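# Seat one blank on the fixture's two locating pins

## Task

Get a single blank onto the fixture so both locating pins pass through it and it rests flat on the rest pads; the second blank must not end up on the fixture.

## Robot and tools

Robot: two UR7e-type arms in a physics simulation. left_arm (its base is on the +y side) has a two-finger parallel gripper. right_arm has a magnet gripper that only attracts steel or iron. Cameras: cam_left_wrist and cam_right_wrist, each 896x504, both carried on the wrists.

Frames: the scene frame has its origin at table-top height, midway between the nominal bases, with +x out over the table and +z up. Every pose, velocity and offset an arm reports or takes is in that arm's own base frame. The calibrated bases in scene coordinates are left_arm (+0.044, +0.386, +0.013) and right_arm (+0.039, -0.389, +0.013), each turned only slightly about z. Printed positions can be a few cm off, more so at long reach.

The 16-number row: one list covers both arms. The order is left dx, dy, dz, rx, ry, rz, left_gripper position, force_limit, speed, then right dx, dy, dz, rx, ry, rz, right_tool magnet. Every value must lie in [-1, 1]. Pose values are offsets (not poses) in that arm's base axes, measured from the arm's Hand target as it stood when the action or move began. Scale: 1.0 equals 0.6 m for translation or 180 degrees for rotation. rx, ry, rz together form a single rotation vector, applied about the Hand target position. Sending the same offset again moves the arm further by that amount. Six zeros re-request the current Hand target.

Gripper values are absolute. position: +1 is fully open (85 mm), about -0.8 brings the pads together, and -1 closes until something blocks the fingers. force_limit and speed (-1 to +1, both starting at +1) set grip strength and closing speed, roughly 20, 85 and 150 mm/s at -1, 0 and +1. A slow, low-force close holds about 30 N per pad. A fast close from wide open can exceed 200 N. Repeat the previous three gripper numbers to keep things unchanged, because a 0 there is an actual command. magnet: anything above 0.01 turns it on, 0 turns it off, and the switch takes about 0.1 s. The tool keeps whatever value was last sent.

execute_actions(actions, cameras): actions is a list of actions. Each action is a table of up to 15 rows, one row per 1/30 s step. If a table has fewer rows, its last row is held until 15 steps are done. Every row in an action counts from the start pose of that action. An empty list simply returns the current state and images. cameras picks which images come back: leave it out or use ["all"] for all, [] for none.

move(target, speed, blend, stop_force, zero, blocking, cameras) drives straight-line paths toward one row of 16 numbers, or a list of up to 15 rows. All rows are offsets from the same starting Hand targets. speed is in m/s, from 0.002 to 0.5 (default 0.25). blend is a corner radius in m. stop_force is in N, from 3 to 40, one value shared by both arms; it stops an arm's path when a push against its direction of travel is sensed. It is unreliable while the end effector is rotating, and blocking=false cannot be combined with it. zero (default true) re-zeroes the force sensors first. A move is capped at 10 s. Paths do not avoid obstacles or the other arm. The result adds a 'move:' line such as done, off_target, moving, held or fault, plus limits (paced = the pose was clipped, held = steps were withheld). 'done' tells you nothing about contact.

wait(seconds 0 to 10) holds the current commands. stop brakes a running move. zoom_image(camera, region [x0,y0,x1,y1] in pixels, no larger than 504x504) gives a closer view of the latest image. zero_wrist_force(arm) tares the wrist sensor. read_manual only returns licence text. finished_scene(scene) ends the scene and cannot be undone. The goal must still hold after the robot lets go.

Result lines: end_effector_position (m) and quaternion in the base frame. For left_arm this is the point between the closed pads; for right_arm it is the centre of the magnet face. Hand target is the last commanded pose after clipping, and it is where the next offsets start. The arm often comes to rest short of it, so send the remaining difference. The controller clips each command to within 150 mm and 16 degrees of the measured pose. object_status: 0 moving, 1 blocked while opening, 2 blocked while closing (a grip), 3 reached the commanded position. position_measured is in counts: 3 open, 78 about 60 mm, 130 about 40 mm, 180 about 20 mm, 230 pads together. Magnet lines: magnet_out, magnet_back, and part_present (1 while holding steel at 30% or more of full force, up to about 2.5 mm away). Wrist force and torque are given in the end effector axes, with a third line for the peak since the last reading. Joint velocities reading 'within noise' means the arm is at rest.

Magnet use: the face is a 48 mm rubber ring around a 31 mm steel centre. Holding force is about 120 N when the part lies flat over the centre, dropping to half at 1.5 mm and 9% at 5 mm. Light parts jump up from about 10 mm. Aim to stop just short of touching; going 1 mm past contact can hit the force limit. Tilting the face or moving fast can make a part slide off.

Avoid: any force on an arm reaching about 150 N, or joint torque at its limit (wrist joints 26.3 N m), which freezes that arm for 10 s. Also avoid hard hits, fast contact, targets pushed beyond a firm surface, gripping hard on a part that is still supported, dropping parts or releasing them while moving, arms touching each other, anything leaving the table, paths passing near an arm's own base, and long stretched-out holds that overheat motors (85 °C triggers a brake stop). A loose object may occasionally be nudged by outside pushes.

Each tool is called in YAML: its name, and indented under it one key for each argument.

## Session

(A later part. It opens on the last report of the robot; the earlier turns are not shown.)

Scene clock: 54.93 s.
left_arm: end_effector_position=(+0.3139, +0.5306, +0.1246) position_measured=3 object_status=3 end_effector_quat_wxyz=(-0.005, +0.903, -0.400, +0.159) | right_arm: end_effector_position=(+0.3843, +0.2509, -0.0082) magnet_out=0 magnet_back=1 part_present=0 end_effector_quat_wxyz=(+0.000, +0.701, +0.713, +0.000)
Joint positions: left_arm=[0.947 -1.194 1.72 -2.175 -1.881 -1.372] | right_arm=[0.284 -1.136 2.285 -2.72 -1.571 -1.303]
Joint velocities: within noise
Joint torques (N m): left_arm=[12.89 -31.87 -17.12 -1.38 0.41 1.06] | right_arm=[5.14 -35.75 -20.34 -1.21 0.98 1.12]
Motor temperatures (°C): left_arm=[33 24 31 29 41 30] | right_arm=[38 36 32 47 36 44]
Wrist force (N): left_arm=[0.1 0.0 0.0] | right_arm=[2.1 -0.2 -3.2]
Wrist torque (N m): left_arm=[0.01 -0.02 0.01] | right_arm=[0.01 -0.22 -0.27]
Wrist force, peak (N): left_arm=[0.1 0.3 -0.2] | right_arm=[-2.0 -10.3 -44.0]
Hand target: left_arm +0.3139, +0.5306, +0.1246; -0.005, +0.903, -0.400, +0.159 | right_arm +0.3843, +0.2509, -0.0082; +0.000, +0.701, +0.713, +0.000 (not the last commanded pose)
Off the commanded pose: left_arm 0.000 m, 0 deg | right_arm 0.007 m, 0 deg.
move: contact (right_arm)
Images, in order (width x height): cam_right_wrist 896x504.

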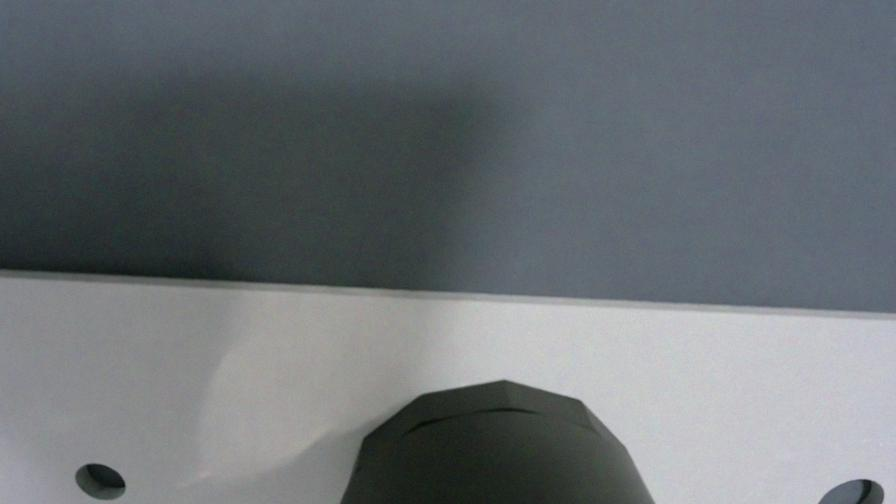

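execute_actions:
  actions:
    - [[0,0,0,0,0,0,1,1,1,0,0,0,0,0,0,1]]
  cameras: ["cam_right_wrist"]

Scene clock: 57.20 s.
left_arm: end_effector_position=(+0.3139, +0.5306, +0.1246) position_measured=3 object_status=3 end_effector_quat_wxyz=(-0.005, +0.903, -0.400, +0.159) | right_arm: end_effector_position=(+0.3843, +0.2509, -0.0082) magnet_out=1 magnet_back=0 part_present=1 end_effector_quat_wxyz=(+0.000, +0.701, +0.713, +0.000)
Joint positions: left_arm=[0.947 -1.194 1.72 -2.175 -1.881 -1.372] | right_arm=[0.284 -1.136 2.285 -2.72 -1.571 -1.303]
Joint velocities: within noise
Joint torques (N m): left_arm=[12.86 -32.34 -17.94 -1.56 0.42 1.22] | right_arm=[6.47 -34.28 -18.72 -4.44 1.06 1.02]
Motor temperatures (°C): left_arm=[33 24 31 29 41 30] | right_arm=[38 36 32 47 36 44]
Wrist force (N): left_arm=[0.1 0.1 -0.2] | right_arm=[1.7 -0.8 1.8]
Wrist torque (N m): left_arm=[0.02 -0.01 0.00] | right_arm=[0.07 -0.22 -0.26]
Wrist force, peak (N): left_arm=[0.1 0.4 -0.2] | right_arm=[1.9 -0.4 -3.7]
Hand target: left_arm +0.3139, +0.5306, +0.1246; -0.005, +0.903, -0.400, +0.159 | right_arm +0.3843, +0.2509, -0.0082; +0.000, +0.701, +0.713, +0.000
Off the commanded pose: left_arm 0.000 m, 0 deg | right_arm 0.000 m, 0 deg.
Images, in order (width x height): cam_right_wrist 896x504.

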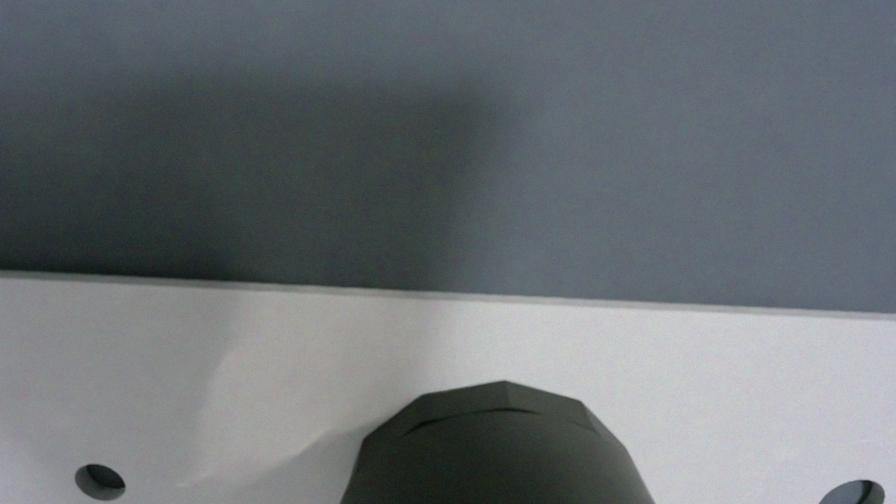

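zoom_image:
  camera: "cam_right_wrist"
  region: [60, 444, 120, 504]

zoom_image:
  camera: "cam_right_wrist"
  region: [816, 444, 896, 504]

Scaled by 8.400 from the camera's 896x504 image, which has a finer 1280x720 frame.

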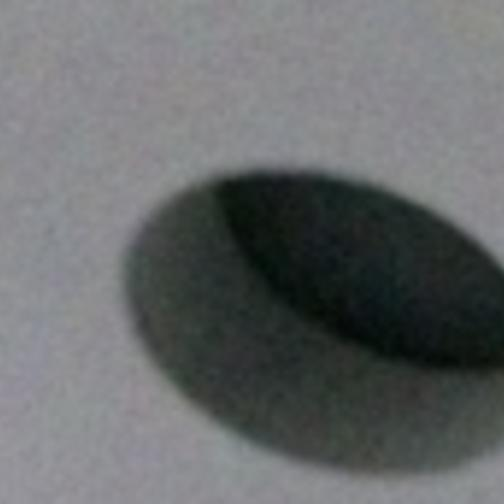

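Scaled by 6.300 from the camera's 896x504 image, which has a finer 1280x720 frame.

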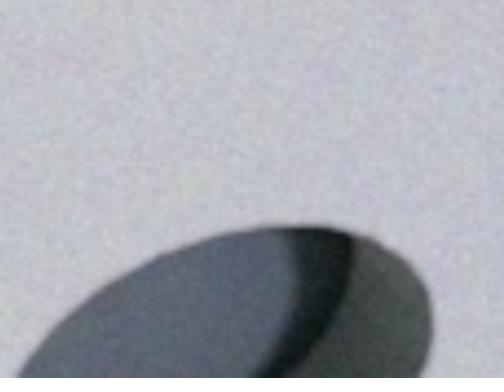

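move:
  target:
    - [0,0,0,0,0,0,1,1,1,0,0,0.0133,0,0,0,1]
    - [0,0,0,0,0,0,1,1,1,0,0,0.2137,0,0,0,1]
    - [0,0,0,0,0,0,1,1,1,0.0317,0.49,0.2137,0,0,0.5606,1]
    - [0,0,0,0,0,0,1,1,1,0.0317,0.49,0.1553,0,0,0.5606,1]
  speed: [0.03,0.2,0.35,0.15]
  blend: [0.005,0.03,0.02,0]
  cameras: ["cam_right_wrist"]

Scene clock: 62.03 s.
left_arm: end_effector_position=(+0.3139, +0.5306, +0.1246) position_measured=3 object_status=3 end_effector_quat_wxyz=(-0.005, +0.903, -0.400, +0.159) | right_arm: end_effector_position=(+0.4033, +0.5448, +0.0852) magnet_out=1 magnet_back=0 part_present=1 end_effector_quat_wxyz=(+0.000, -0.103, +0.995, +0.000) end_effector_velocity=(+0.000, +0.000, -0.001) end_effector_angular_velocity=(+0.002, -0.003, +0.001)
Joint positions: left_arm=[0.947 -1.194 1.72 -2.175 -1.881 -1.372] | right_arm=[0.736 -0.957 1.573 -2.187 -1.571 -2.612]
Joint velocities: left_arm=[within noise] | right_arm=[0 0.002 0.001 -0.006 0 -0.001]
Joint torques (N m): left_arm=[12.69 -32.36 -18.01 -1.51 0.46 1.13] | right_arm=[8.18 -37.74 -13.21 -5.03 1.14 -2.13]
Motor temperatures (°C): left_arm=[33 24 31 29 41 30] | right_arm=[38 36 32 47 36 44]
Wrist force (N): left_arm=[0.1 0.0 -0.1] | right_arm=[1.8 -0.7 2.1]
Wrist torque (N m): left_arm=[0.01 -0.01 0.00] | right_arm=[0.06 -0.26 -0.22]
Wrist force, peak (N): left_arm=[0.0 0.1 -0.5] | right_arm=[1.8 -1.0 3.2]
Hand target: left_arm +0.3139, +0.5306, +0.1246; -0.005, +0.903, -0.400, +0.159 | right_arm +0.4033, +0.5449, +0.0850; +0.000, -0.103, +0.995, +0.000
Off the commanded pose: left_arm 0.000 m, 0 deg | right_arm 0.000 m, 0 deg.
move: done; blend cut to 0.004 m at target 1, 0.0175 m at target 3
Images, in order (width x height): cam_right_wrist 896x504.

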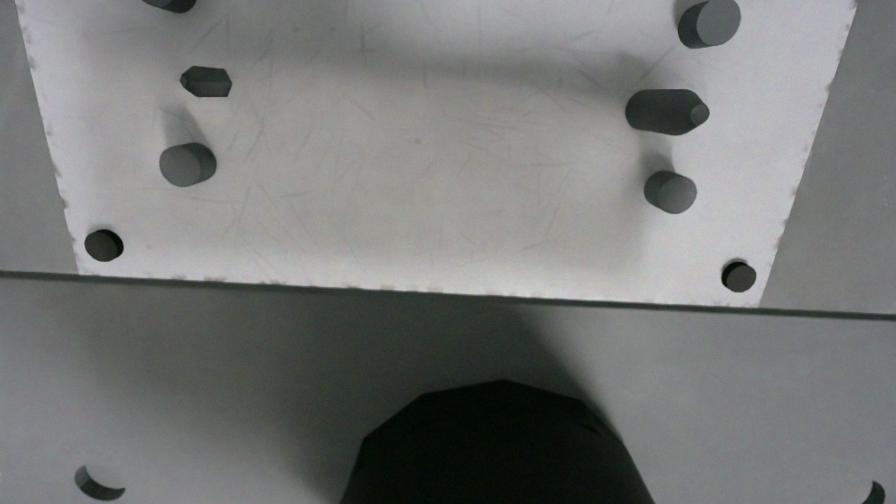

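zoom_image:
  camera: "cam_right_wrist"
  region: [150, 30, 250, 130]

zoom_image:
  camera: "cam_right_wrist"
  region: [610, 60, 730, 160]

zoom_image:
  camera: "cam_right_wrist"
  region: [60, 444, 120, 504]

Scaled by 5.040 from the camera's 896x504 image, which has a finer 1280x720 frame.

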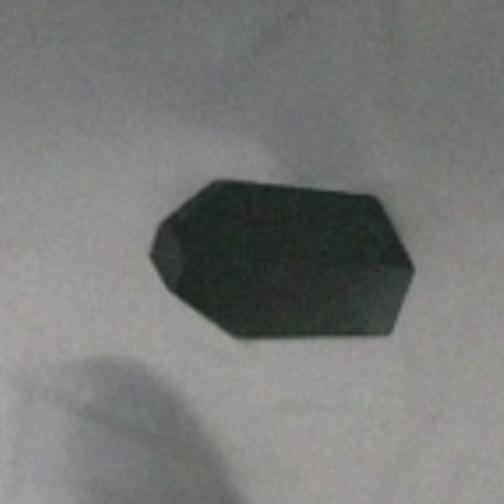

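Scaled by 4.200 from the camera's 896x504 image, which has a finer 1280x720 frame.

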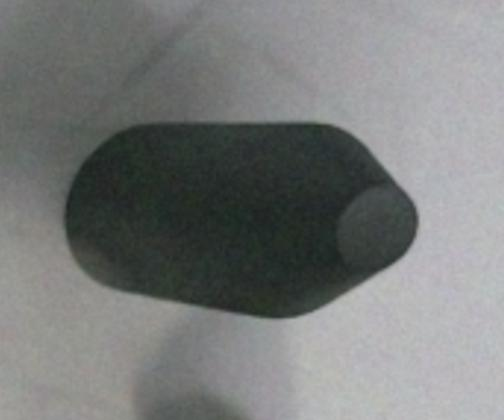

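Scaled by 8.400 from the camera's 896x504 image, which has a finer 1280x720 frame.

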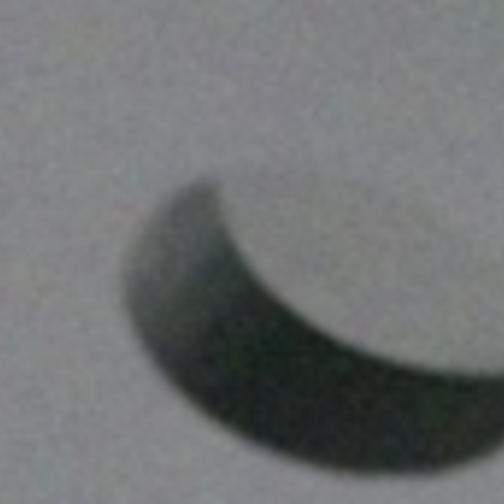

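move:
  target: [0,0,0,0,0,0,1,1,1,-0.1028,-0.0215,0,0,0,0.00056,1]
  speed: 0.2
  cameras: ["cam_right_wrist"]

zoom_image:
  camera: "cam_right_wrist"
  region: [380, 40, 500, 160]

Scene clock: 64.73 s.
left_arm: end_effector_position=(+0.3139, +0.5306, +0.1246) position_measured=3 object_status=3 end_effector_quat_wxyz=(-0.005, +0.903, -0.400, +0.159) | right_arm: end_effector_position=(+0.3418, +0.5320, +0.0850) magnet_out=1 magnet_back=0 part_present=1 end_effector_quat_wxyz=(+0.000, -0.104, +0.995, +0.000)
Joint positions: left_arm=[0.947 -1.194 1.72 -2.175 -1.881 -1.372] | right_arm=[0.787 -1.044 1.725 -2.252 -1.571 -2.562]
Joint velocities: within noise
Joint torques (N m): left_arm=[11.53 -34.21 -17.96 -1.45 0.25 0.97] | right_arm=[7.28 -50.84 -12.26 -5.06 0.07 1.88]
Motor temperatures (°C): left_arm=[33 24 31 29 41 30] | right_arm=[38 36 32 47 36 44]
Wrist force (N): left_arm=[0.1 0.2 -0.3] | right_arm=[1.8 -0.7 2.1]
Wrist torque (N m): left_arm=[0.03 -0.02 0.00] | right_arm=[0.05 -0.20 -0.21]
Wrist force, peak (N): left_arm=[0.1 0.3 -0.2] | right_arm=[2.9 -0.8 2.2]
Hand target: left_arm +0.3139, +0.5306, +0.1246; -0.005, +0.903, -0.400, +0.159 | right_arm +0.3416, +0.5320, +0.0850; +0.000, -0.104, +0.995, +0.000
Off the commanded pose: left_arm 0.000 m, 0 deg | right_arm 0.000 m, 0 deg.
move: done
Images, in order (width x height): cam_right_wrist 896x504.

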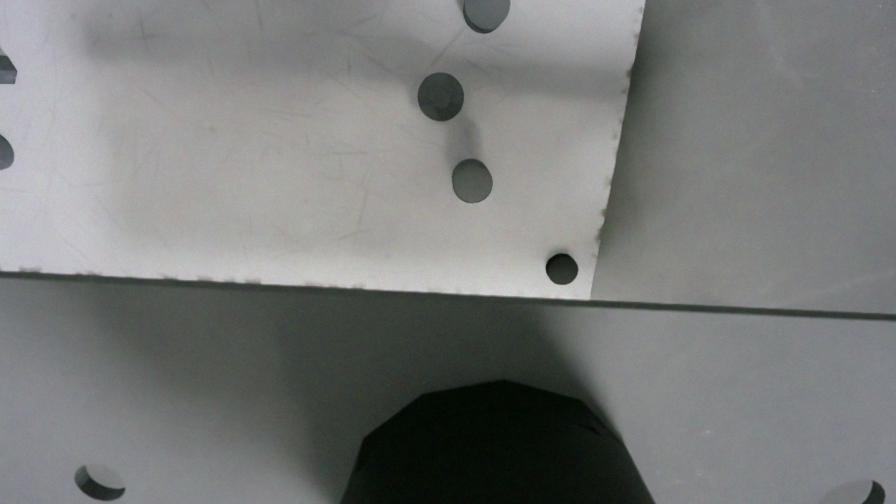

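Scaled by 4.200 from the camera's 896x504 image, which has a finer 1280x720 frame.

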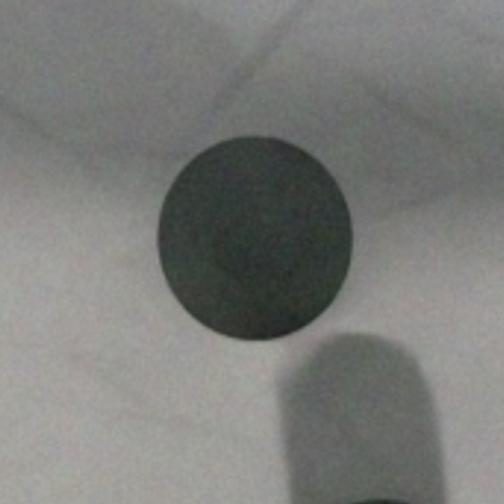

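move:
  target: [0,0,0,0,0,0,1,1,1,0.2055,0.0433,0,0,0,0,1]
  speed: 0.2
  cameras: ["cam_right_wrist"]

zoom_image:
  camera: "cam_right_wrist"
  region: [380, 40, 500, 160]

Scene clock: 66.37 s.
left_arm: end_effector_position=(+0.3139, +0.5306, +0.1246) position_measured=3 object_status=3 end_effector_quat_wxyz=(-0.005, +0.903, -0.400, +0.159) | right_arm: end_effector_position=(+0.4649, +0.5579, +0.0850) magnet_out=1 magnet_back=0 part_present=1 end_effector_quat_wxyz=(+0.000, -0.104, +0.995, +0.000)
Joint positions: left_arm=[0.947 -1.194 1.72 -2.175 -1.881 -1.372] | right_arm=[0.692 -0.859 1.398 -2.11 -1.571 -2.658]
Joint velocities: within noise
Joint torques (N m): left_arm=[12.47 -33.63 -17.91 -1.62 0.54 1.29] | right_arm=[-7.36 -42.2 -32.39 -1.39 -1.41 -1.94]
Motor temperatures (°C): left_arm=[33 24 31 29 41 30] | right_arm=[38 36 32 47 36 44]
Wrist force (N): left_arm=[-0.1 0.1 -0.3] | right_arm=[1.5 -1.1 2.0]
Wrist torque (N m): left_arm=[0.02 0.00 0.00] | right_arm=[0.02 -0.18 -0.22]
Wrist force, peak (N): left_arm=[0.1 0.1 -0.4] | right_arm=[3.2 -0.7 2.2]
Hand target: left_arm +0.3139, +0.5306, +0.1246; -0.005, +0.903, -0.400, +0.159 | right_arm +0.4649, +0.5579, +0.0850; +0.000, -0.104, +0.995, +0.000
Off the commanded pose: left_arm 0.000 m, 0 deg | right_arm 0.000 m, 0 deg.
move: done
Images, in order (width x height): cam_right_wrist 896x504.

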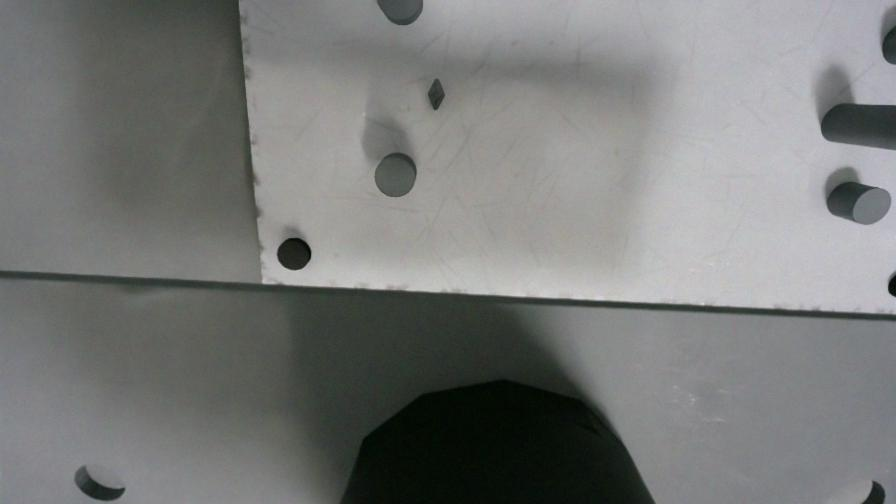

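Scaled by 4.200 from the camera's 896x504 image, which has a finer 1280x720 frame.

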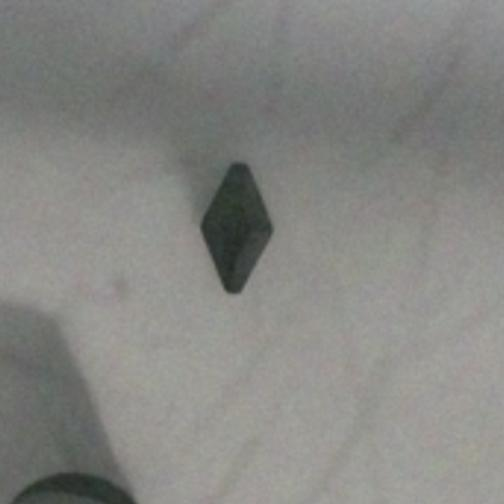

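move:
  target:
    - [0,0,0,0,0,0,1,1,1,-0.0623,-0.1187,0,0,0,0,1]
    - [0,0,0,0,0,0,1,1,1,-0.0623,-0.1187,-0.075,0,0,0,1]
  speed: [0.15,0.06]
  blend: [0.005,0]
  cameras: ["cam_right_wrist"]

Scene clock: 70.03 s.
left_arm: end_effector_position=(+0.3139, +0.5306, +0.1246) position_measured=3 object_status=3 end_effector_quat_wxyz=(-0.005, +0.903, -0.400, +0.159) | right_arm: end_effector_position=(+0.4276, +0.4867, +0.0401) magnet_out=1 magnet_back=0 part_present=1 end_effector_quat_wxyz=(+0.000, -0.104, +0.995, +0.000) end_effector_velocity=(+0.001, +0.001, +0.000) end_effector_angular_velocity=(+0.002, -0.005, -0.002)
Joint positions: left_arm=[0.947 -1.194 1.72 -2.175 -1.881 -1.372] | right_arm=[0.643 -0.946 1.701 -2.327 -1.571 -2.707]
Joint velocities: left_arm=[within noise] | right_arm=[0 0.001 0 -0.006 -0.001 0.002]
Joint torques (N m): left_arm=[11.79 -33.35 -18.68 -1.82 0.42 1.11] | right_arm=[-6.85 -35.86 -10.74 -5 1.17 -1.45]
Motor temperatures (°C): left_arm=[33 24 31 29 41 30] | right_arm=[38 36 32 47 36 44]
Wrist force (N): left_arm=[0.2 0.1 -0.3] | right_arm=[1.7 -0.8 1.9]
Wrist torque (N m): left_arm=[0.02 -0.02 0.00] | right_arm=[0.07 -0.24 -0.23]
Wrist force, peak (N): left_arm=[0.2 0.3 -0.2] | right_arm=[2.1 -2.0 1.7]
Hand target: left_arm +0.3139, +0.5306, +0.1246; -0.005, +0.903, -0.400, +0.159 | right_arm +0.4276, +0.4867, +0.0400; +0.000, -0.104, +0.995, +0.000
Off the commanded pose: left_arm 0.000 m, 0 deg | right_arm 0.000 m, 0 deg.
move: done
Images, in order (width x height): cam_right_wrist 896x504.

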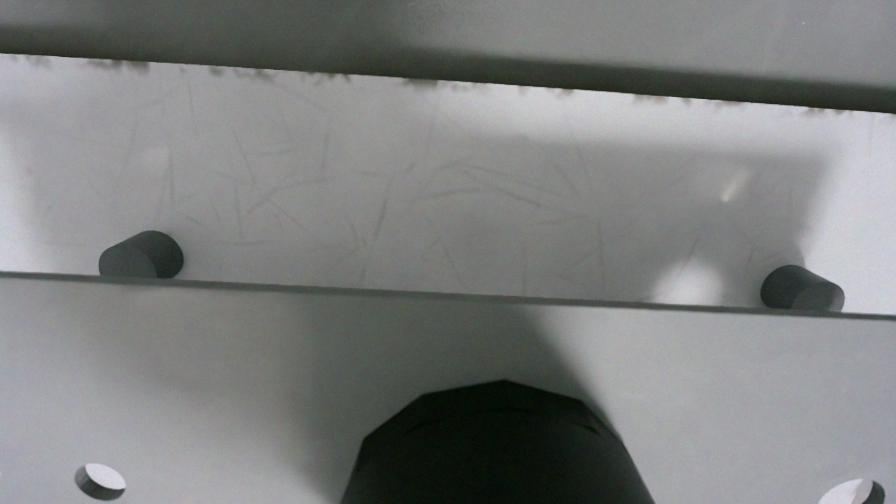

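move:
  target: [0,0,0,0,0,0,1,1,1,0,0,-0.0217,0,0,0,1]
  speed: 0.008
  stop_force: 6
  cameras: ["cam_right_wrist"]

Scene clock: 72.60 s.
left_arm: end_effector_position=(+0.3139, +0.5306, +0.1246) position_measured=3 object_status=3 end_effector_quat_wxyz=(-0.005, +0.903, -0.400, +0.159) | right_arm: end_effector_position=(+0.4276, +0.4867, +0.0270) magnet_out=1 magnet_back=0 part_present=1 end_effector_quat_wxyz=(+0.000, -0.104, +0.995, +0.000)
Joint positions: left_arm=[0.947 -1.194 1.72 -2.175 -1.881 -1.372] | right_arm=[0.643 -0.924 1.707 -2.354 -1.571 -2.707]
Joint velocities: within noise
Joint torques (N m): left_arm=[12.46 -33.08 -19.29 -1.51 0.54 1.29] | right_arm=[7.28 -37.2 -11.77 -5.01 1.25 0.81]
Motor temperatures (°C): left_arm=[33 24 31 29 41 30] | right_arm=[38 36 32 47 36 44]
Wrist force (N): left_arm=[0.0 0.1 -0.1] | right_arm=[1.9 -0.9 2.1]
Wrist torque (N m): left_arm=[0.01 -0.01 0.00] | right_arm=[0.07 -0.26 -0.22]
Wrist force, peak (N): left_arm=[0.4 0.1 -0.3] | right_arm=[1.8 -0.7 2.4]
Hand target: left_arm +0.3139, +0.5306, +0.1246; -0.005, +0.903, -0.400, +0.159 | right_arm +0.4276, +0.4867, +0.0270; +0.000, -0.104, +0.995, +0.000
Off the commanded pose: left_arm 0.000 m, 0 deg | right_arm 0.000 m, 0 deg.
move: done
Images, in order (width x height): cam_right_wrist 896x504.

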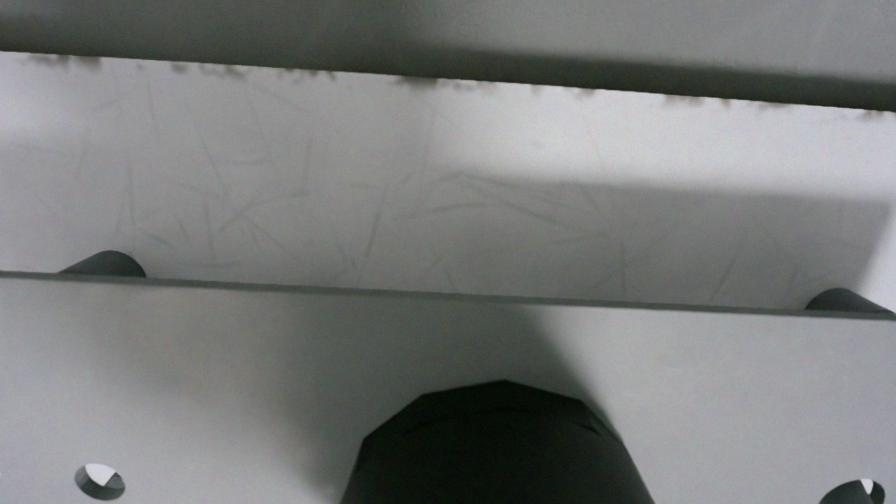

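move:
  target: [0,0,0,0,0,0,1,1,1,0,0,-0.015,0,0,0,1]
  speed: 0.006
  stop_force: 6
  cameras: ["cam_right_wrist"]

zoom_image:
  camera: "cam_right_wrist"
  region: [796, 444, 896, 504]

zoom_image:
  camera: "cam_right_wrist"
  region: [60, 444, 160, 504]

Scene clock: 75.10 s.
left_arm: end_effector_position=(+0.3139, +0.5306, +0.1246) position_measured=3 object_status=3 end_effector_quat_wxyz=(-0.005, +0.903, -0.400, +0.159) | right_arm: end_effector_position=(+0.4275, +0.4867, +0.0180) magnet_out=1 magnet_back=0 part_present=1 end_effector_quat_wxyz=(+0.000, -0.104, +0.995, +0.000)
Joint positions: left_arm=[0.947 -1.194 1.72 -2.175 -1.881 -1.372] | right_arm=[0.643 -0.909 1.71 -2.372 -1.571 -2.707]
Joint velocities: within noise
Joint torques (N m): left_arm=[14.19 -31.71 -19.57 -1.46 0.37 1.12] | right_arm=[-11.75 -35.94 -11.19 -5.04 -2.82 0.77]
Motor temperatures (°C): left_arm=[33 24 31 29 41 30] | right_arm=[38 36 32 47 36 44]
Wrist force (N): left_arm=[0.2 0.0 -0.3] | right_arm=[5.2 4.8 1.2]
Wrist torque (N m): left_arm=[0.00 -0.03 0.00] | right_arm=[0.07 -0.17 0.00]
Wrist force, peak (N): left_arm=[0.3 0.0 -0.3] | right_arm=[5.5 4.8 1.9]
Hand target: left_arm +0.3139, +0.5306, +0.1246; -0.005, +0.903, -0.400, +0.159 | right_arm +0.4276, +0.4867, +0.0180; +0.000, -0.104, +0.995, +0.000
Off the commanded pose: left_arm 0.000 m, 0 deg | right_arm 0.000 m, 0 deg.
move: done
Images, in order (width x height): cam_right_wrist 896x504.

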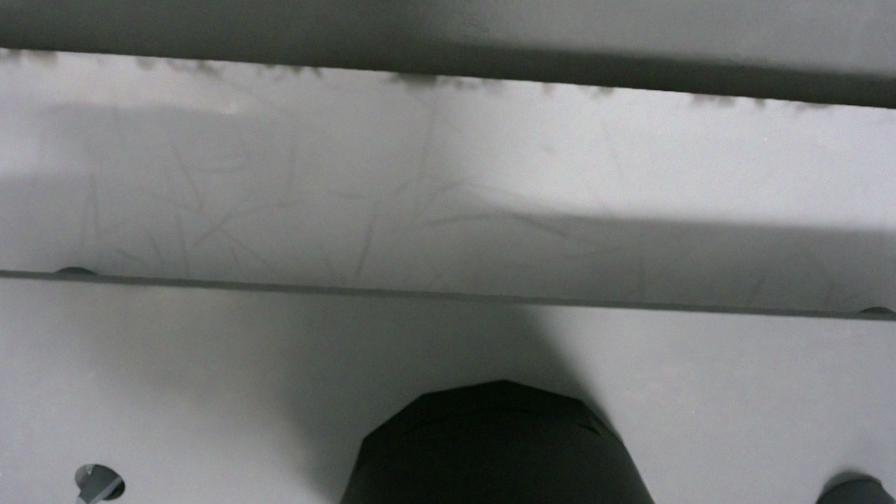

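Scaled by 5.040 from the camera's 896x504 image, which has a finer 1280x720 frame.

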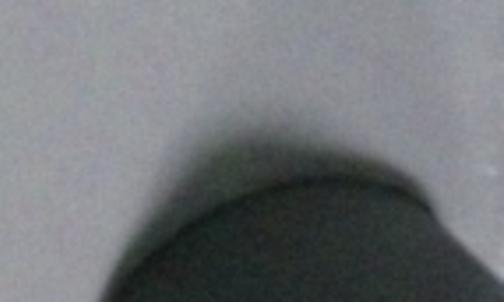

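Scaled by 5.040 from the camera's 896x504 image, which has a finer 1280x720 frame.

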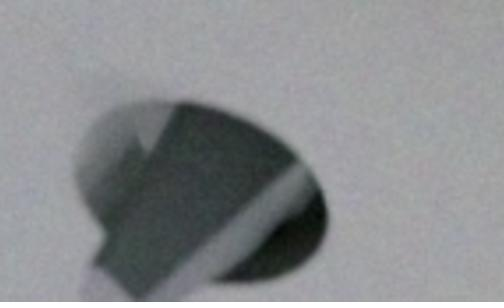

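move:
  target: [0,0,0,0,0,0,1,1,1,0,0,-0.0167,0,0,0,1]
  speed: 0.004
  stop_force: 5
  cameras: ["cam_right_wrist"]

Scene clock: 77.83 s.
left_arm: end_effector_position=(+0.3139, +0.5306, +0.1246) position_measured=3 object_status=3 end_effector_quat_wxyz=(-0.005, +0.903, -0.400, +0.159) | right_arm: end_effector_position=(+0.4276, +0.4867, +0.0120) magnet_out=1 magnet_back=0 part_present=1 end_effector_quat_wxyz=(+0.000, -0.104, +0.995, +0.000)
Joint positions: left_arm=[0.947 -1.194 1.72 -2.175 -1.881 -1.372] | right_arm=[0.643 -0.898 1.712 -2.384 -1.571 -2.707]
Joint velocities: within noise
Joint torques (N m): left_arm=[12.03 -31.68 -18.47 -1.45 0.5 1.21] | right_arm=[-11.74 -48.71 -18.58 -1.08 -2.74 0.91]
Motor temperatures (°C): left_arm=[33 24 31 29 41 30] | right_arm=[38 36 32 47 36 44]
Wrist force (N): left_arm=[0.2 0.1 -0.3] | right_arm=[7.8 4.1 -4.8]
Wrist torque (N m): left_arm=[0.01 -0.04 0.00] | right_arm=[0.09 -0.49 0.01]
Wrist force, peak (N): left_arm=[0.1 0.3 -0.2] | right_arm=[14.1 1.0 -13.9]
Hand target: left_arm +0.3139, +0.5306, +0.1246; -0.005, +0.903, -0.400, +0.159 | right_arm +0.4276, +0.4867, +0.0121; +0.000, -0.104, +0.995, +0.000 (not the last commanded pose)
Off the commanded pose: left_arm 0.000 m, 0 deg | right_arm 0.004 m, 0 deg.
move: contact (right_arm)
Images, in order (width x height): cam_right_wrist 896x504.

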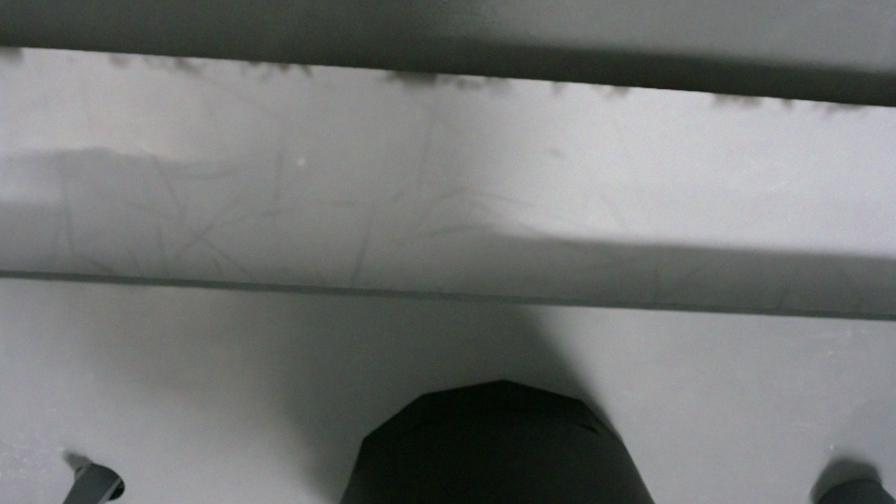

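execute_actions:
  actions:
    - [[0,0,0,0,0,0,1,1,1,0,0,0,0,0,0,0]]
  cameras: ["cam_right_wrist"]

Scene clock: 78.63 s.
left_arm: end_effector_position=(+0.3139, +0.5306, +0.1246) position_measured=3 object_status=3 end_effector_quat_wxyz=(-0.005, +0.903, -0.400, +0.159) | right_arm: end_effector_position=(+0.4276, +0.4867, +0.0121) magnet_out=0 magnet_back=1 part_present=0 end_effector_quat_wxyz=(+0.000, -0.104, +0.995, +0.000)
Joint positions: left_arm=[0.947 -1.194 1.72 -2.175 -1.881 -1.372] | right_arm=[0.643 -0.899 1.712 -2.384 -1.571 -2.707]
Joint velocities: within noise
Joint torques (N m): left_arm=[13.59 -33.95 -19.79 -1.67 0.45 1.08] | right_arm=[0.19 -39.84 -25 -1.94 1 0.87]
Motor temperatures (°C): left_arm=[33 24 31 29 41 30] | right_arm=[38 36 32 47 36 44]
Wrist force (N): left_arm=[0.0 0.0 -0.1] | right_arm=[2.9 -0.6 -7.3]
Wrist torque (N m): left_arm=[0.00 0.00 0.00] | right_arm=[0.09 -0.29 -0.25]
Wrist force, peak (N): left_arm=[-0.1 0.0 -0.4] | right_arm=[8.4 2.6 -9.5]
Hand target: left_arm +0.3139, +0.5306, +0.1246; -0.005, +0.903, -0.400, +0.159 | right_arm +0.4276, +0.4867, +0.0121; +0.000, -0.104, +0.995, +0.000
Off the commanded pose: left_arm 0.000 m, 0 deg | right_arm 0.000 m, 0 deg.
Images, in order (width x height): cam_right_wrist 896x504.

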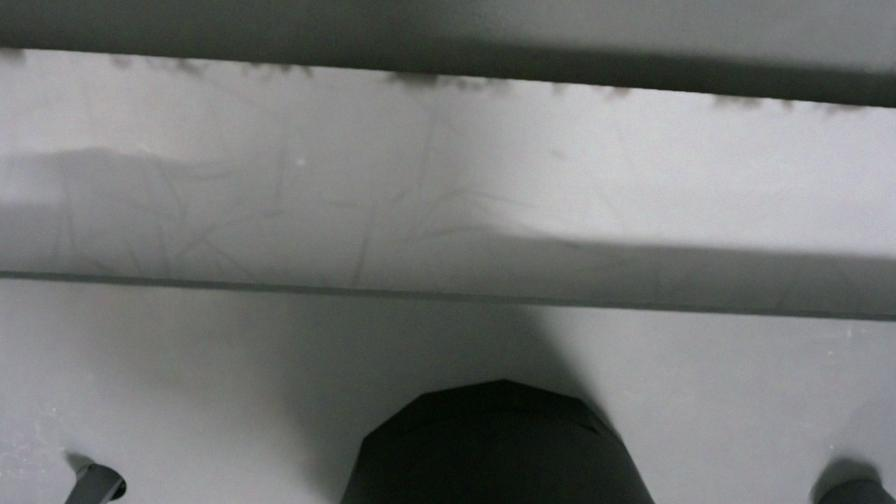

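move:
  target:
    - [0,0,0,0,0,0,1,1,1,0,0,0.0083,0,0,0,0]
    - [0,0,0,0,0,0,1,1,1,0,0,0.0633,0,0,0,0]
    - [0,0,0,0,0,0,1,1,1,-0.0405,0.097,0.2883,0,0,0,0]
  speed: [0.02,0.1,0.25]
  blend: [0.003,0.01,0]
  cameras: ["cam_right_wrist"]

zoom_image:
  camera: "cam_right_wrist"
  region: [200, 0, 700, 300]

Scene clock: 80.63 s.
left_arm: end_effector_position=(+0.3139, +0.5306, +0.1246) position_measured=3 object_status=3 end_effector_quat_wxyz=(-0.005, +0.903, -0.400, +0.159) | right_arm: end_effector_position=(+0.4033, +0.5449, +0.1850) magnet_out=0 magnet_back=1 part_present=0 end_effector_quat_wxyz=(+0.000, -0.104, +0.995, +0.000)
Joint positions: left_arm=[0.947 -1.194 1.72 -2.175 -1.881 -1.372] | right_arm=[0.736 -1.071 1.471 -1.971 -1.571 -2.614]
Joint velocities: within noise
Joint torques (N m): left_arm=[13.14 -32.96 -18.12 -1.55 0.33 1.22] | right_arm=[7.41 -34.84 -32.92 -1.34 -1.41 1.53]
Motor temperatures (°C): left_arm=[33 24 31 29 41 30] | right_arm=[38 36 32 47 36 44]
Wrist force (N): left_arm=[0.0 0.0 -0.2] | right_arm=[1.5 -0.9 0.1]
Wrist torque (N m): left_arm=[0.00 0.00 0.00] | right_arm=[0.07 -0.18 -0.23]
Wrist force, peak (N): left_arm=[0.0 0.0 -0.4] | right_arm=[3.0 -0.9 -6.8]
Hand target: left_arm +0.3139, +0.5306, +0.1246; -0.005, +0.903, -0.400, +0.159 | right_arm +0.4033, +0.5449, +0.1850; +0.000, -0.104, +0.995, +0.000
Off the commanded pose: left_arm 0.000 m, 0 deg | right_arm 0.000 m, 0 deg.
move: done; blend cut to 0.0025 m at target 1
Images, in order (width x height): cam_right_wrist 896x504.

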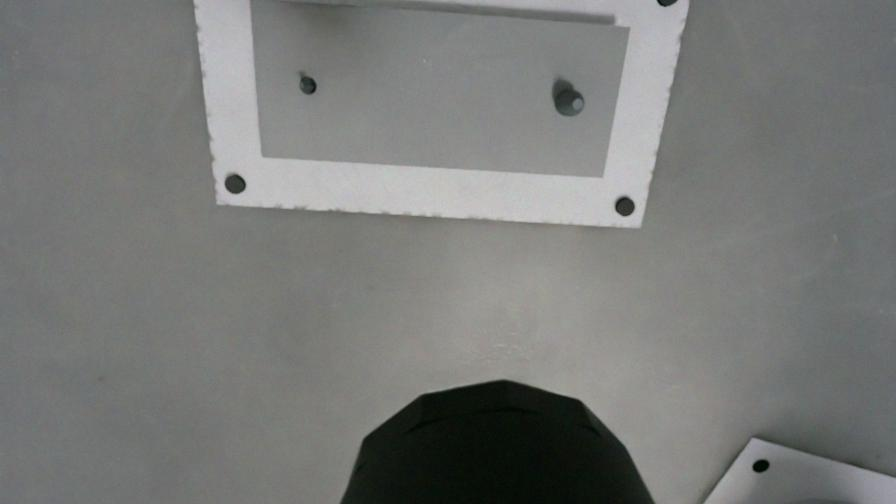

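Scaled by 1.008 from the camera's 896x504 image, which has a finer 1280x720 frame.

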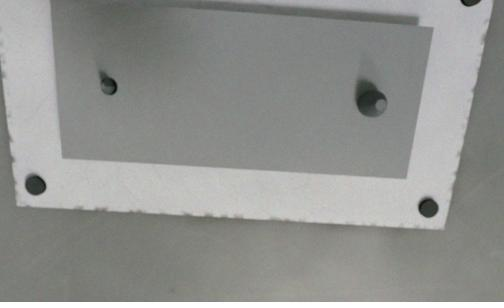

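move:
  target:
    - [0,0,0,0,0,0,1,1,1,0.0405,-0.097,-0.2,0,0,0,0]
    - [0,0,0,0,0,0,1,1,1,0.0405,-0.097,-0.28,0,0,0,0]
  speed: [0.25,0.08]
  blend: [0.005,0]
  cameras: ["cam_right_wrist"]

Scene clock: 84.30 s.
left_arm: end_effector_position=(+0.3139, +0.5306, +0.1246) position_measured=3 object_status=3 end_effector_quat_wxyz=(-0.005, +0.903, -0.400, +0.159) | right_arm: end_effector_position=(+0.4276, +0.4867, +0.0172) magnet_out=0 magnet_back=1 part_present=0 end_effector_quat_wxyz=(+0.000, -0.104, +0.995, +0.000)
Joint positions: left_arm=[0.947 -1.194 1.72 -2.175 -1.881 -1.372] | right_arm=[0.643 -0.907 1.71 -2.374 -1.571 -2.707]
Joint velocities: within noise
Joint torques (N m): left_arm=[11.95 -31.5 -18.38 -1.59 0.58 1.14] | right_arm=[-6.36 -34.65 -9.66 -4.87 1.16 -1.85]
Motor temperatures (°C): left_arm=[33 24 31 29 41 30] | right_arm=[38 36 32 47 36 44]
Wrist force (N): left_arm=[0.0 0.1 -0.3] | right_arm=[1.9 -0.9 -0.1]
Wrist torque (N m): left_arm=[0.01 -0.01 0.00] | right_arm=[0.08 -0.23 -0.23]
Wrist force, peak (N): left_arm=[0.1 0.2 -0.4] | right_arm=[2.0 -0.1 -1.3]
Hand target: left_arm +0.3139, +0.5306, +0.1246; -0.005, +0.903, -0.400, +0.159 | right_arm +0.4276, +0.4867, +0.0170; +0.000, -0.104, +0.995, +0.000
Off the commanded pose: left_arm 0.000 m, 0 deg | right_arm 0.000 m, 0 deg.
move: done
Images, in order (width x height): cam_right_wrist 896x504.

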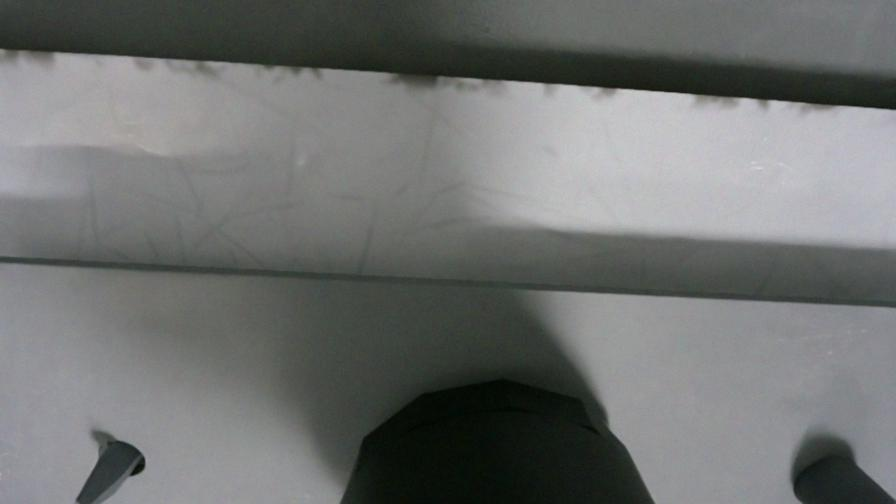

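move:
  target: [0,0,0,0,0,0,1,1,1,0,0,-0.0133,0,0,0,0]
  speed: 0.004
  stop_force: 3
  cameras: []

execute_actions:
  actions:
    - [[0,0,0,0,0,0,1,1,1,0,0,0,0,0,0,1]]
  cameras: ["cam_right_wrist"]

Scene clock: 86.73 s.
left_arm: end_effector_position=(+0.3139, +0.5306, +0.1246) position_measured=3 object_status=3 end_effector_quat_wxyz=(-0.005, +0.903, -0.400, +0.159) | right_arm: end_effector_position=(+0.4276, +0.4867, +0.0121) magnet_out=0 magnet_back=1 part_present=0 end_effector_quat_wxyz=(+0.000, -0.104, +0.995, +0.000)
Joint positions: left_arm=[0.947 -1.194 1.72 -2.175 -1.881 -1.372] | right_arm=[0.643 -0.899 1.712 -2.384 -1.571 -2.707]
Joint velocities: within noise
Joint torques (N m): left_arm=[13.14 -33.09 -19.73 -1.58 0.28 1.06] | right_arm=[1.1 -48.26 -19.17 -0.6 0.99 0]
Motor temperatures (°C): left_arm=[33 24 31 29 41 30] | right_arm=[38 36 32 47 36 44]
Wrist force (N): left_arm=[0.0 0.0 -0.1] | right_arm=[1.0 -0.2 -5.1]
Wrist torque (N m): left_arm=[0.00 -0.01 0.00] | right_arm=[0.06 -0.29 -0.26]
Wrist force, peak (N): left_arm=[0.2 0.2 -0.3] | right_arm=[4.3 -2.0 -10.4]
Hand target: left_arm +0.3139, +0.5306, +0.1246; -0.005, +0.903, -0.400, +0.159 | right_arm +0.4276, +0.4867, +0.0121; +0.000, -0.104, +0.995, +0.000 (not the last commanded pose)
Off the commanded pose: left_arm 0.000 m, 0 deg | right_arm 0.003 m, 0 deg.
move: contact (right_arm)
No camera images: "cameras" was empty.

Scene clock: 87.43 s.
left_arm: end_effector_position=(+0.3139, +0.5306, +0.1246) position_measured=3 object_status=3 end_effector_quat_wxyz=(-0.005, +0.903, -0.400, +0.159) | right_arm: end_effector_position=(+0.4276, +0.4867, +0.0121) magnet_out=1 magnet_back=0 part_present=1 end_effector_quat_wxyz=(+0.000, -0.104, +0.995, +0.000)
Joint positions: left_arm=[0.947 -1.194 1.72 -2.175 -1.881 -1.372] | right_arm=[0.643 -0.899 1.712 -2.384 -1.571 -2.707]
Joint velocities: within noise
Joint torques (N m): left_arm=[13.74 -33.5 -19.79 -1.51 0.33 1.06] | right_arm=[1.01 -48.28 -25.39 -3.3 0.68 0.03]
Motor temperatures (°C): left_arm=[33 24 31 29 41 30] | right_arm=[38 36 32 47 36 44]
Wrist force (N): left_arm=[0.1 0.2 0.0] | right_arm=[1.5 -0.2 0.2]
Wrist torque (N m): left_arm=[0.04 -0.02 0.00] | right_arm=[0.07 -0.40 -0.27]
Wrist force, peak (N): left_arm=[0.2 0.2 -0.2] | right_arm=[1.7 -1.0 -5.1]
Hand target: left_arm +0.3139, +0.5306, +0.1246; -0.005, +0.903, -0.400, +0.159 | right_arm +0.4276, +0.4867, +0.0121; +0.000, -0.104, +0.995, +0.000
Off the commanded pose: left_arm 0.000 m, 0 deg | right_arm 0.000 m, 0 deg.
Images, in order (width x height): cam_right_wrist 896x504.

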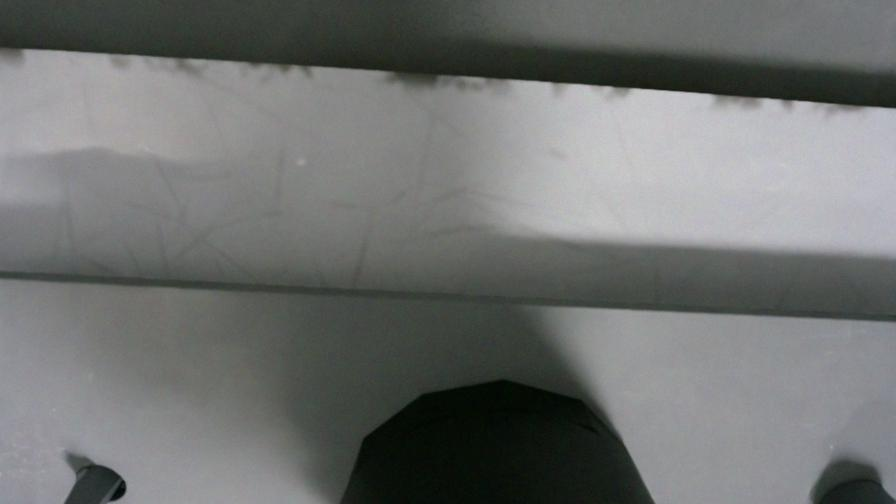

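move:
  target:
    - [0,0,0,0,0,0,1,1,1,0,0,0.005,0,0,0,1]
    - [0,0,0,0,0,0,1,1,1,0,0,0.0550,0,0,0,1]
  speed: [0.01,0.03]
  blend: [0.002,0]
  cameras: ["cam_right_wrist"]

zoom_image:
  camera: "cam_right_wrist"
  region: [0, 254, 60, 294]

zoom_image:
  camera: "cam_right_wrist"
  region: [836, 294, 896, 334]

zoom_image:
  camera: "cam_right_wrist"
  region: [60, 454, 135, 504]

zoom_image:
  camera: "cam_right_wrist"
  region: [806, 444, 896, 504]

Scene clock: 89.33 s.
left_arm: end_effector_position=(+0.3139, +0.5306, +0.1246) position_measured=3 object_status=3 end_effector_quat_wxyz=(-0.005, +0.903, -0.400, +0.159) | right_arm: end_effector_position=(+0.4276, +0.4867, +0.0450) magnet_out=1 magnet_back=0 part_present=1 end_effector_quat_wxyz=(+0.000, -0.104, +0.995, +0.000)
Joint positions: left_arm=[0.947 -1.194 1.72 -2.175 -1.881 -1.372] | right_arm=[0.643 -0.953 1.699 -2.316 -1.571 -2.707]
Joint velocities: within noise
Joint torques (N m): left_arm=[11.5 -33.41 -18.62 -1.61 0.25 1.11] | right_arm=[2.93 -51.78 -29.65 -1.17 -0.94 0.74]
Motor temperatures (°C): left_arm=[33 24 31 29 41 30] | right_arm=[38 36 32 47 36 44]
Wrist force (N): left_arm=[0.0 0.0 -0.3] | right_arm=[1.6 -0.7 1.8]
Wrist torque (N m): left_arm=[0.00 0.00 0.00] | right_arm=[0.08 -0.23 -0.23]
Wrist force, peak (N): left_arm=[0.2 0.2 -0.3] | right_arm=[0.0 1.9 3.0]
Hand target: left_arm +0.3139, +0.5306, +0.1246; -0.005, +0.903, -0.400, +0.159 | right_arm +0.4276, +0.4867, +0.0451; +0.000, -0.104, +0.995, +0.000
Off the commanded pose: left_arm 0.000 m, 0 deg | right_arm 0.000 m, 0 deg.
move: done; blend cut to 0.0015 m at target 1
Images, in order (width x height): cam_right_wrist 896x504.

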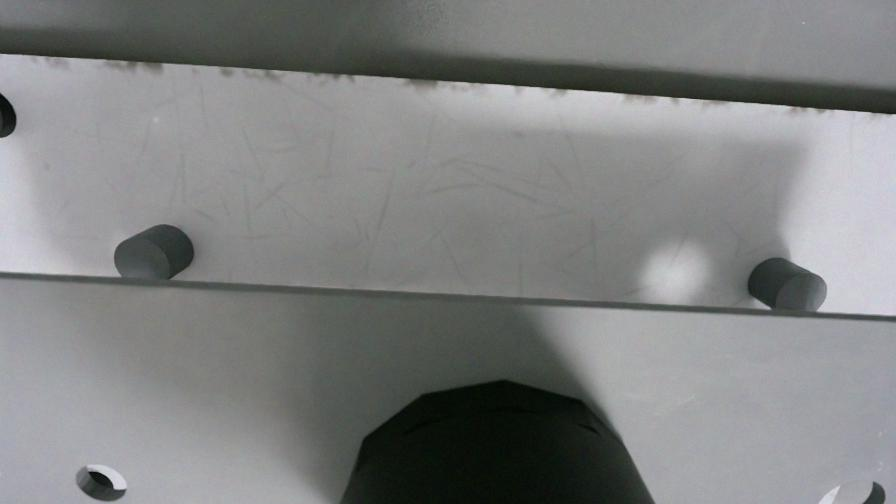

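Scaled by 8.400 from the camera's 896x504 image, which has a finer 1280x720 frame.

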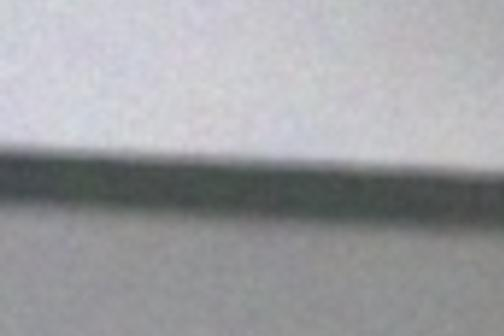

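Scaled by 8.400 from the camera's 896x504 image, which has a finer 1280x720 frame.

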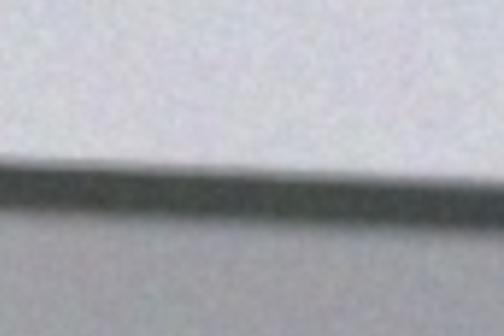

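Scaled by 6.720 from the camera's 896x504 image, which has a finer 1280x720 frame.

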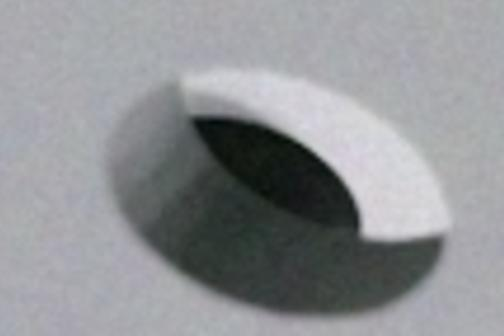

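Scaled by 5.600 from the camera's 896x504 image, which has a finer 1280x720 frame.

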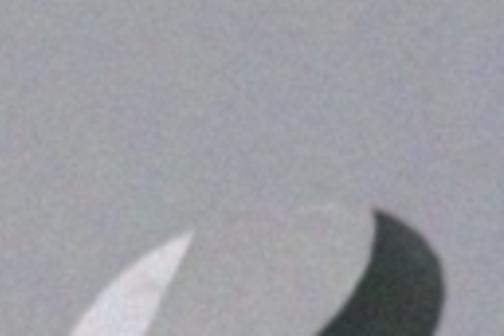

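move:
  target:
    - [0,0,0,0,0,0,1,1,1,0,0,-0.0483,0,0,0,1]
    - [0,0,0,0,0,0,1,1,1,0,0,-0.0617,0,0,0,1]
  speed: [0.04,0.005]
  blend: [0.002,0]
  stop_force: 6
  cameras: ["cam_right_wrist"]

Scene clock: 92.67 s.
left_arm: end_effector_position=(+0.3139, +0.5306, +0.1246) position_measured=3 object_status=3 end_effector_quat_wxyz=(-0.005, +0.903, -0.400, +0.159) | right_arm: end_effector_position=(+0.4276, +0.4867, +0.0120) magnet_out=1 magnet_back=0 part_present=1 end_effector_quat_wxyz=(+0.000, -0.104, +0.995, +0.000)
Joint positions: left_arm=[0.947 -1.194 1.72 -2.175 -1.881 -1.372] | right_arm=[0.643 -0.898 1.712 -2.384 -1.571 -2.707]
Joint velocities: within noise
Joint torques (N m): left_arm=[12.33 -33.73 -18.26 -1.61 0.46 1.22] | right_arm=[0.22 -46.85 -10.96 -0.09 -1.15 -0.15]
Motor temperatures (°C): left_arm=[33 24 31 29 41 30] | right_arm=[38 36 32 47 36 44]
Wrist force (N): left_arm=[0.1 0.0 -0.2] | right_arm=[1.4 -0.2 -6.4]
Wrist torque (N m): left_arm=[0.00 -0.01 0.01] | right_arm=[0.10 -0.40 -0.25]
Wrist force, peak (N): left_arm=[0.0 0.3 -0.2] | right_arm=[8.1 -3.7 -16.2]
Hand target: left_arm +0.3139, +0.5306, +0.1246; -0.005, +0.903, -0.400, +0.159 | right_arm +0.4276, +0.4867, +0.0120; +0.000, -0.104, +0.995, +0.000 (not the last commanded pose)
Off the commanded pose: left_arm 0.000 m, 0 deg | right_arm 0.004 m, 0 deg.
move: contact (right_arm); path passed 1 of 2 targets
Images, in order (width x height): cam_right_wrist 896x504.

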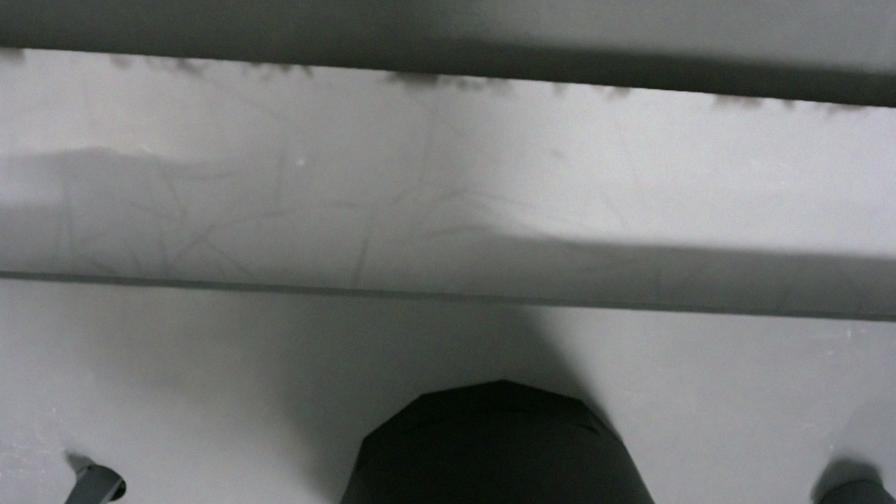

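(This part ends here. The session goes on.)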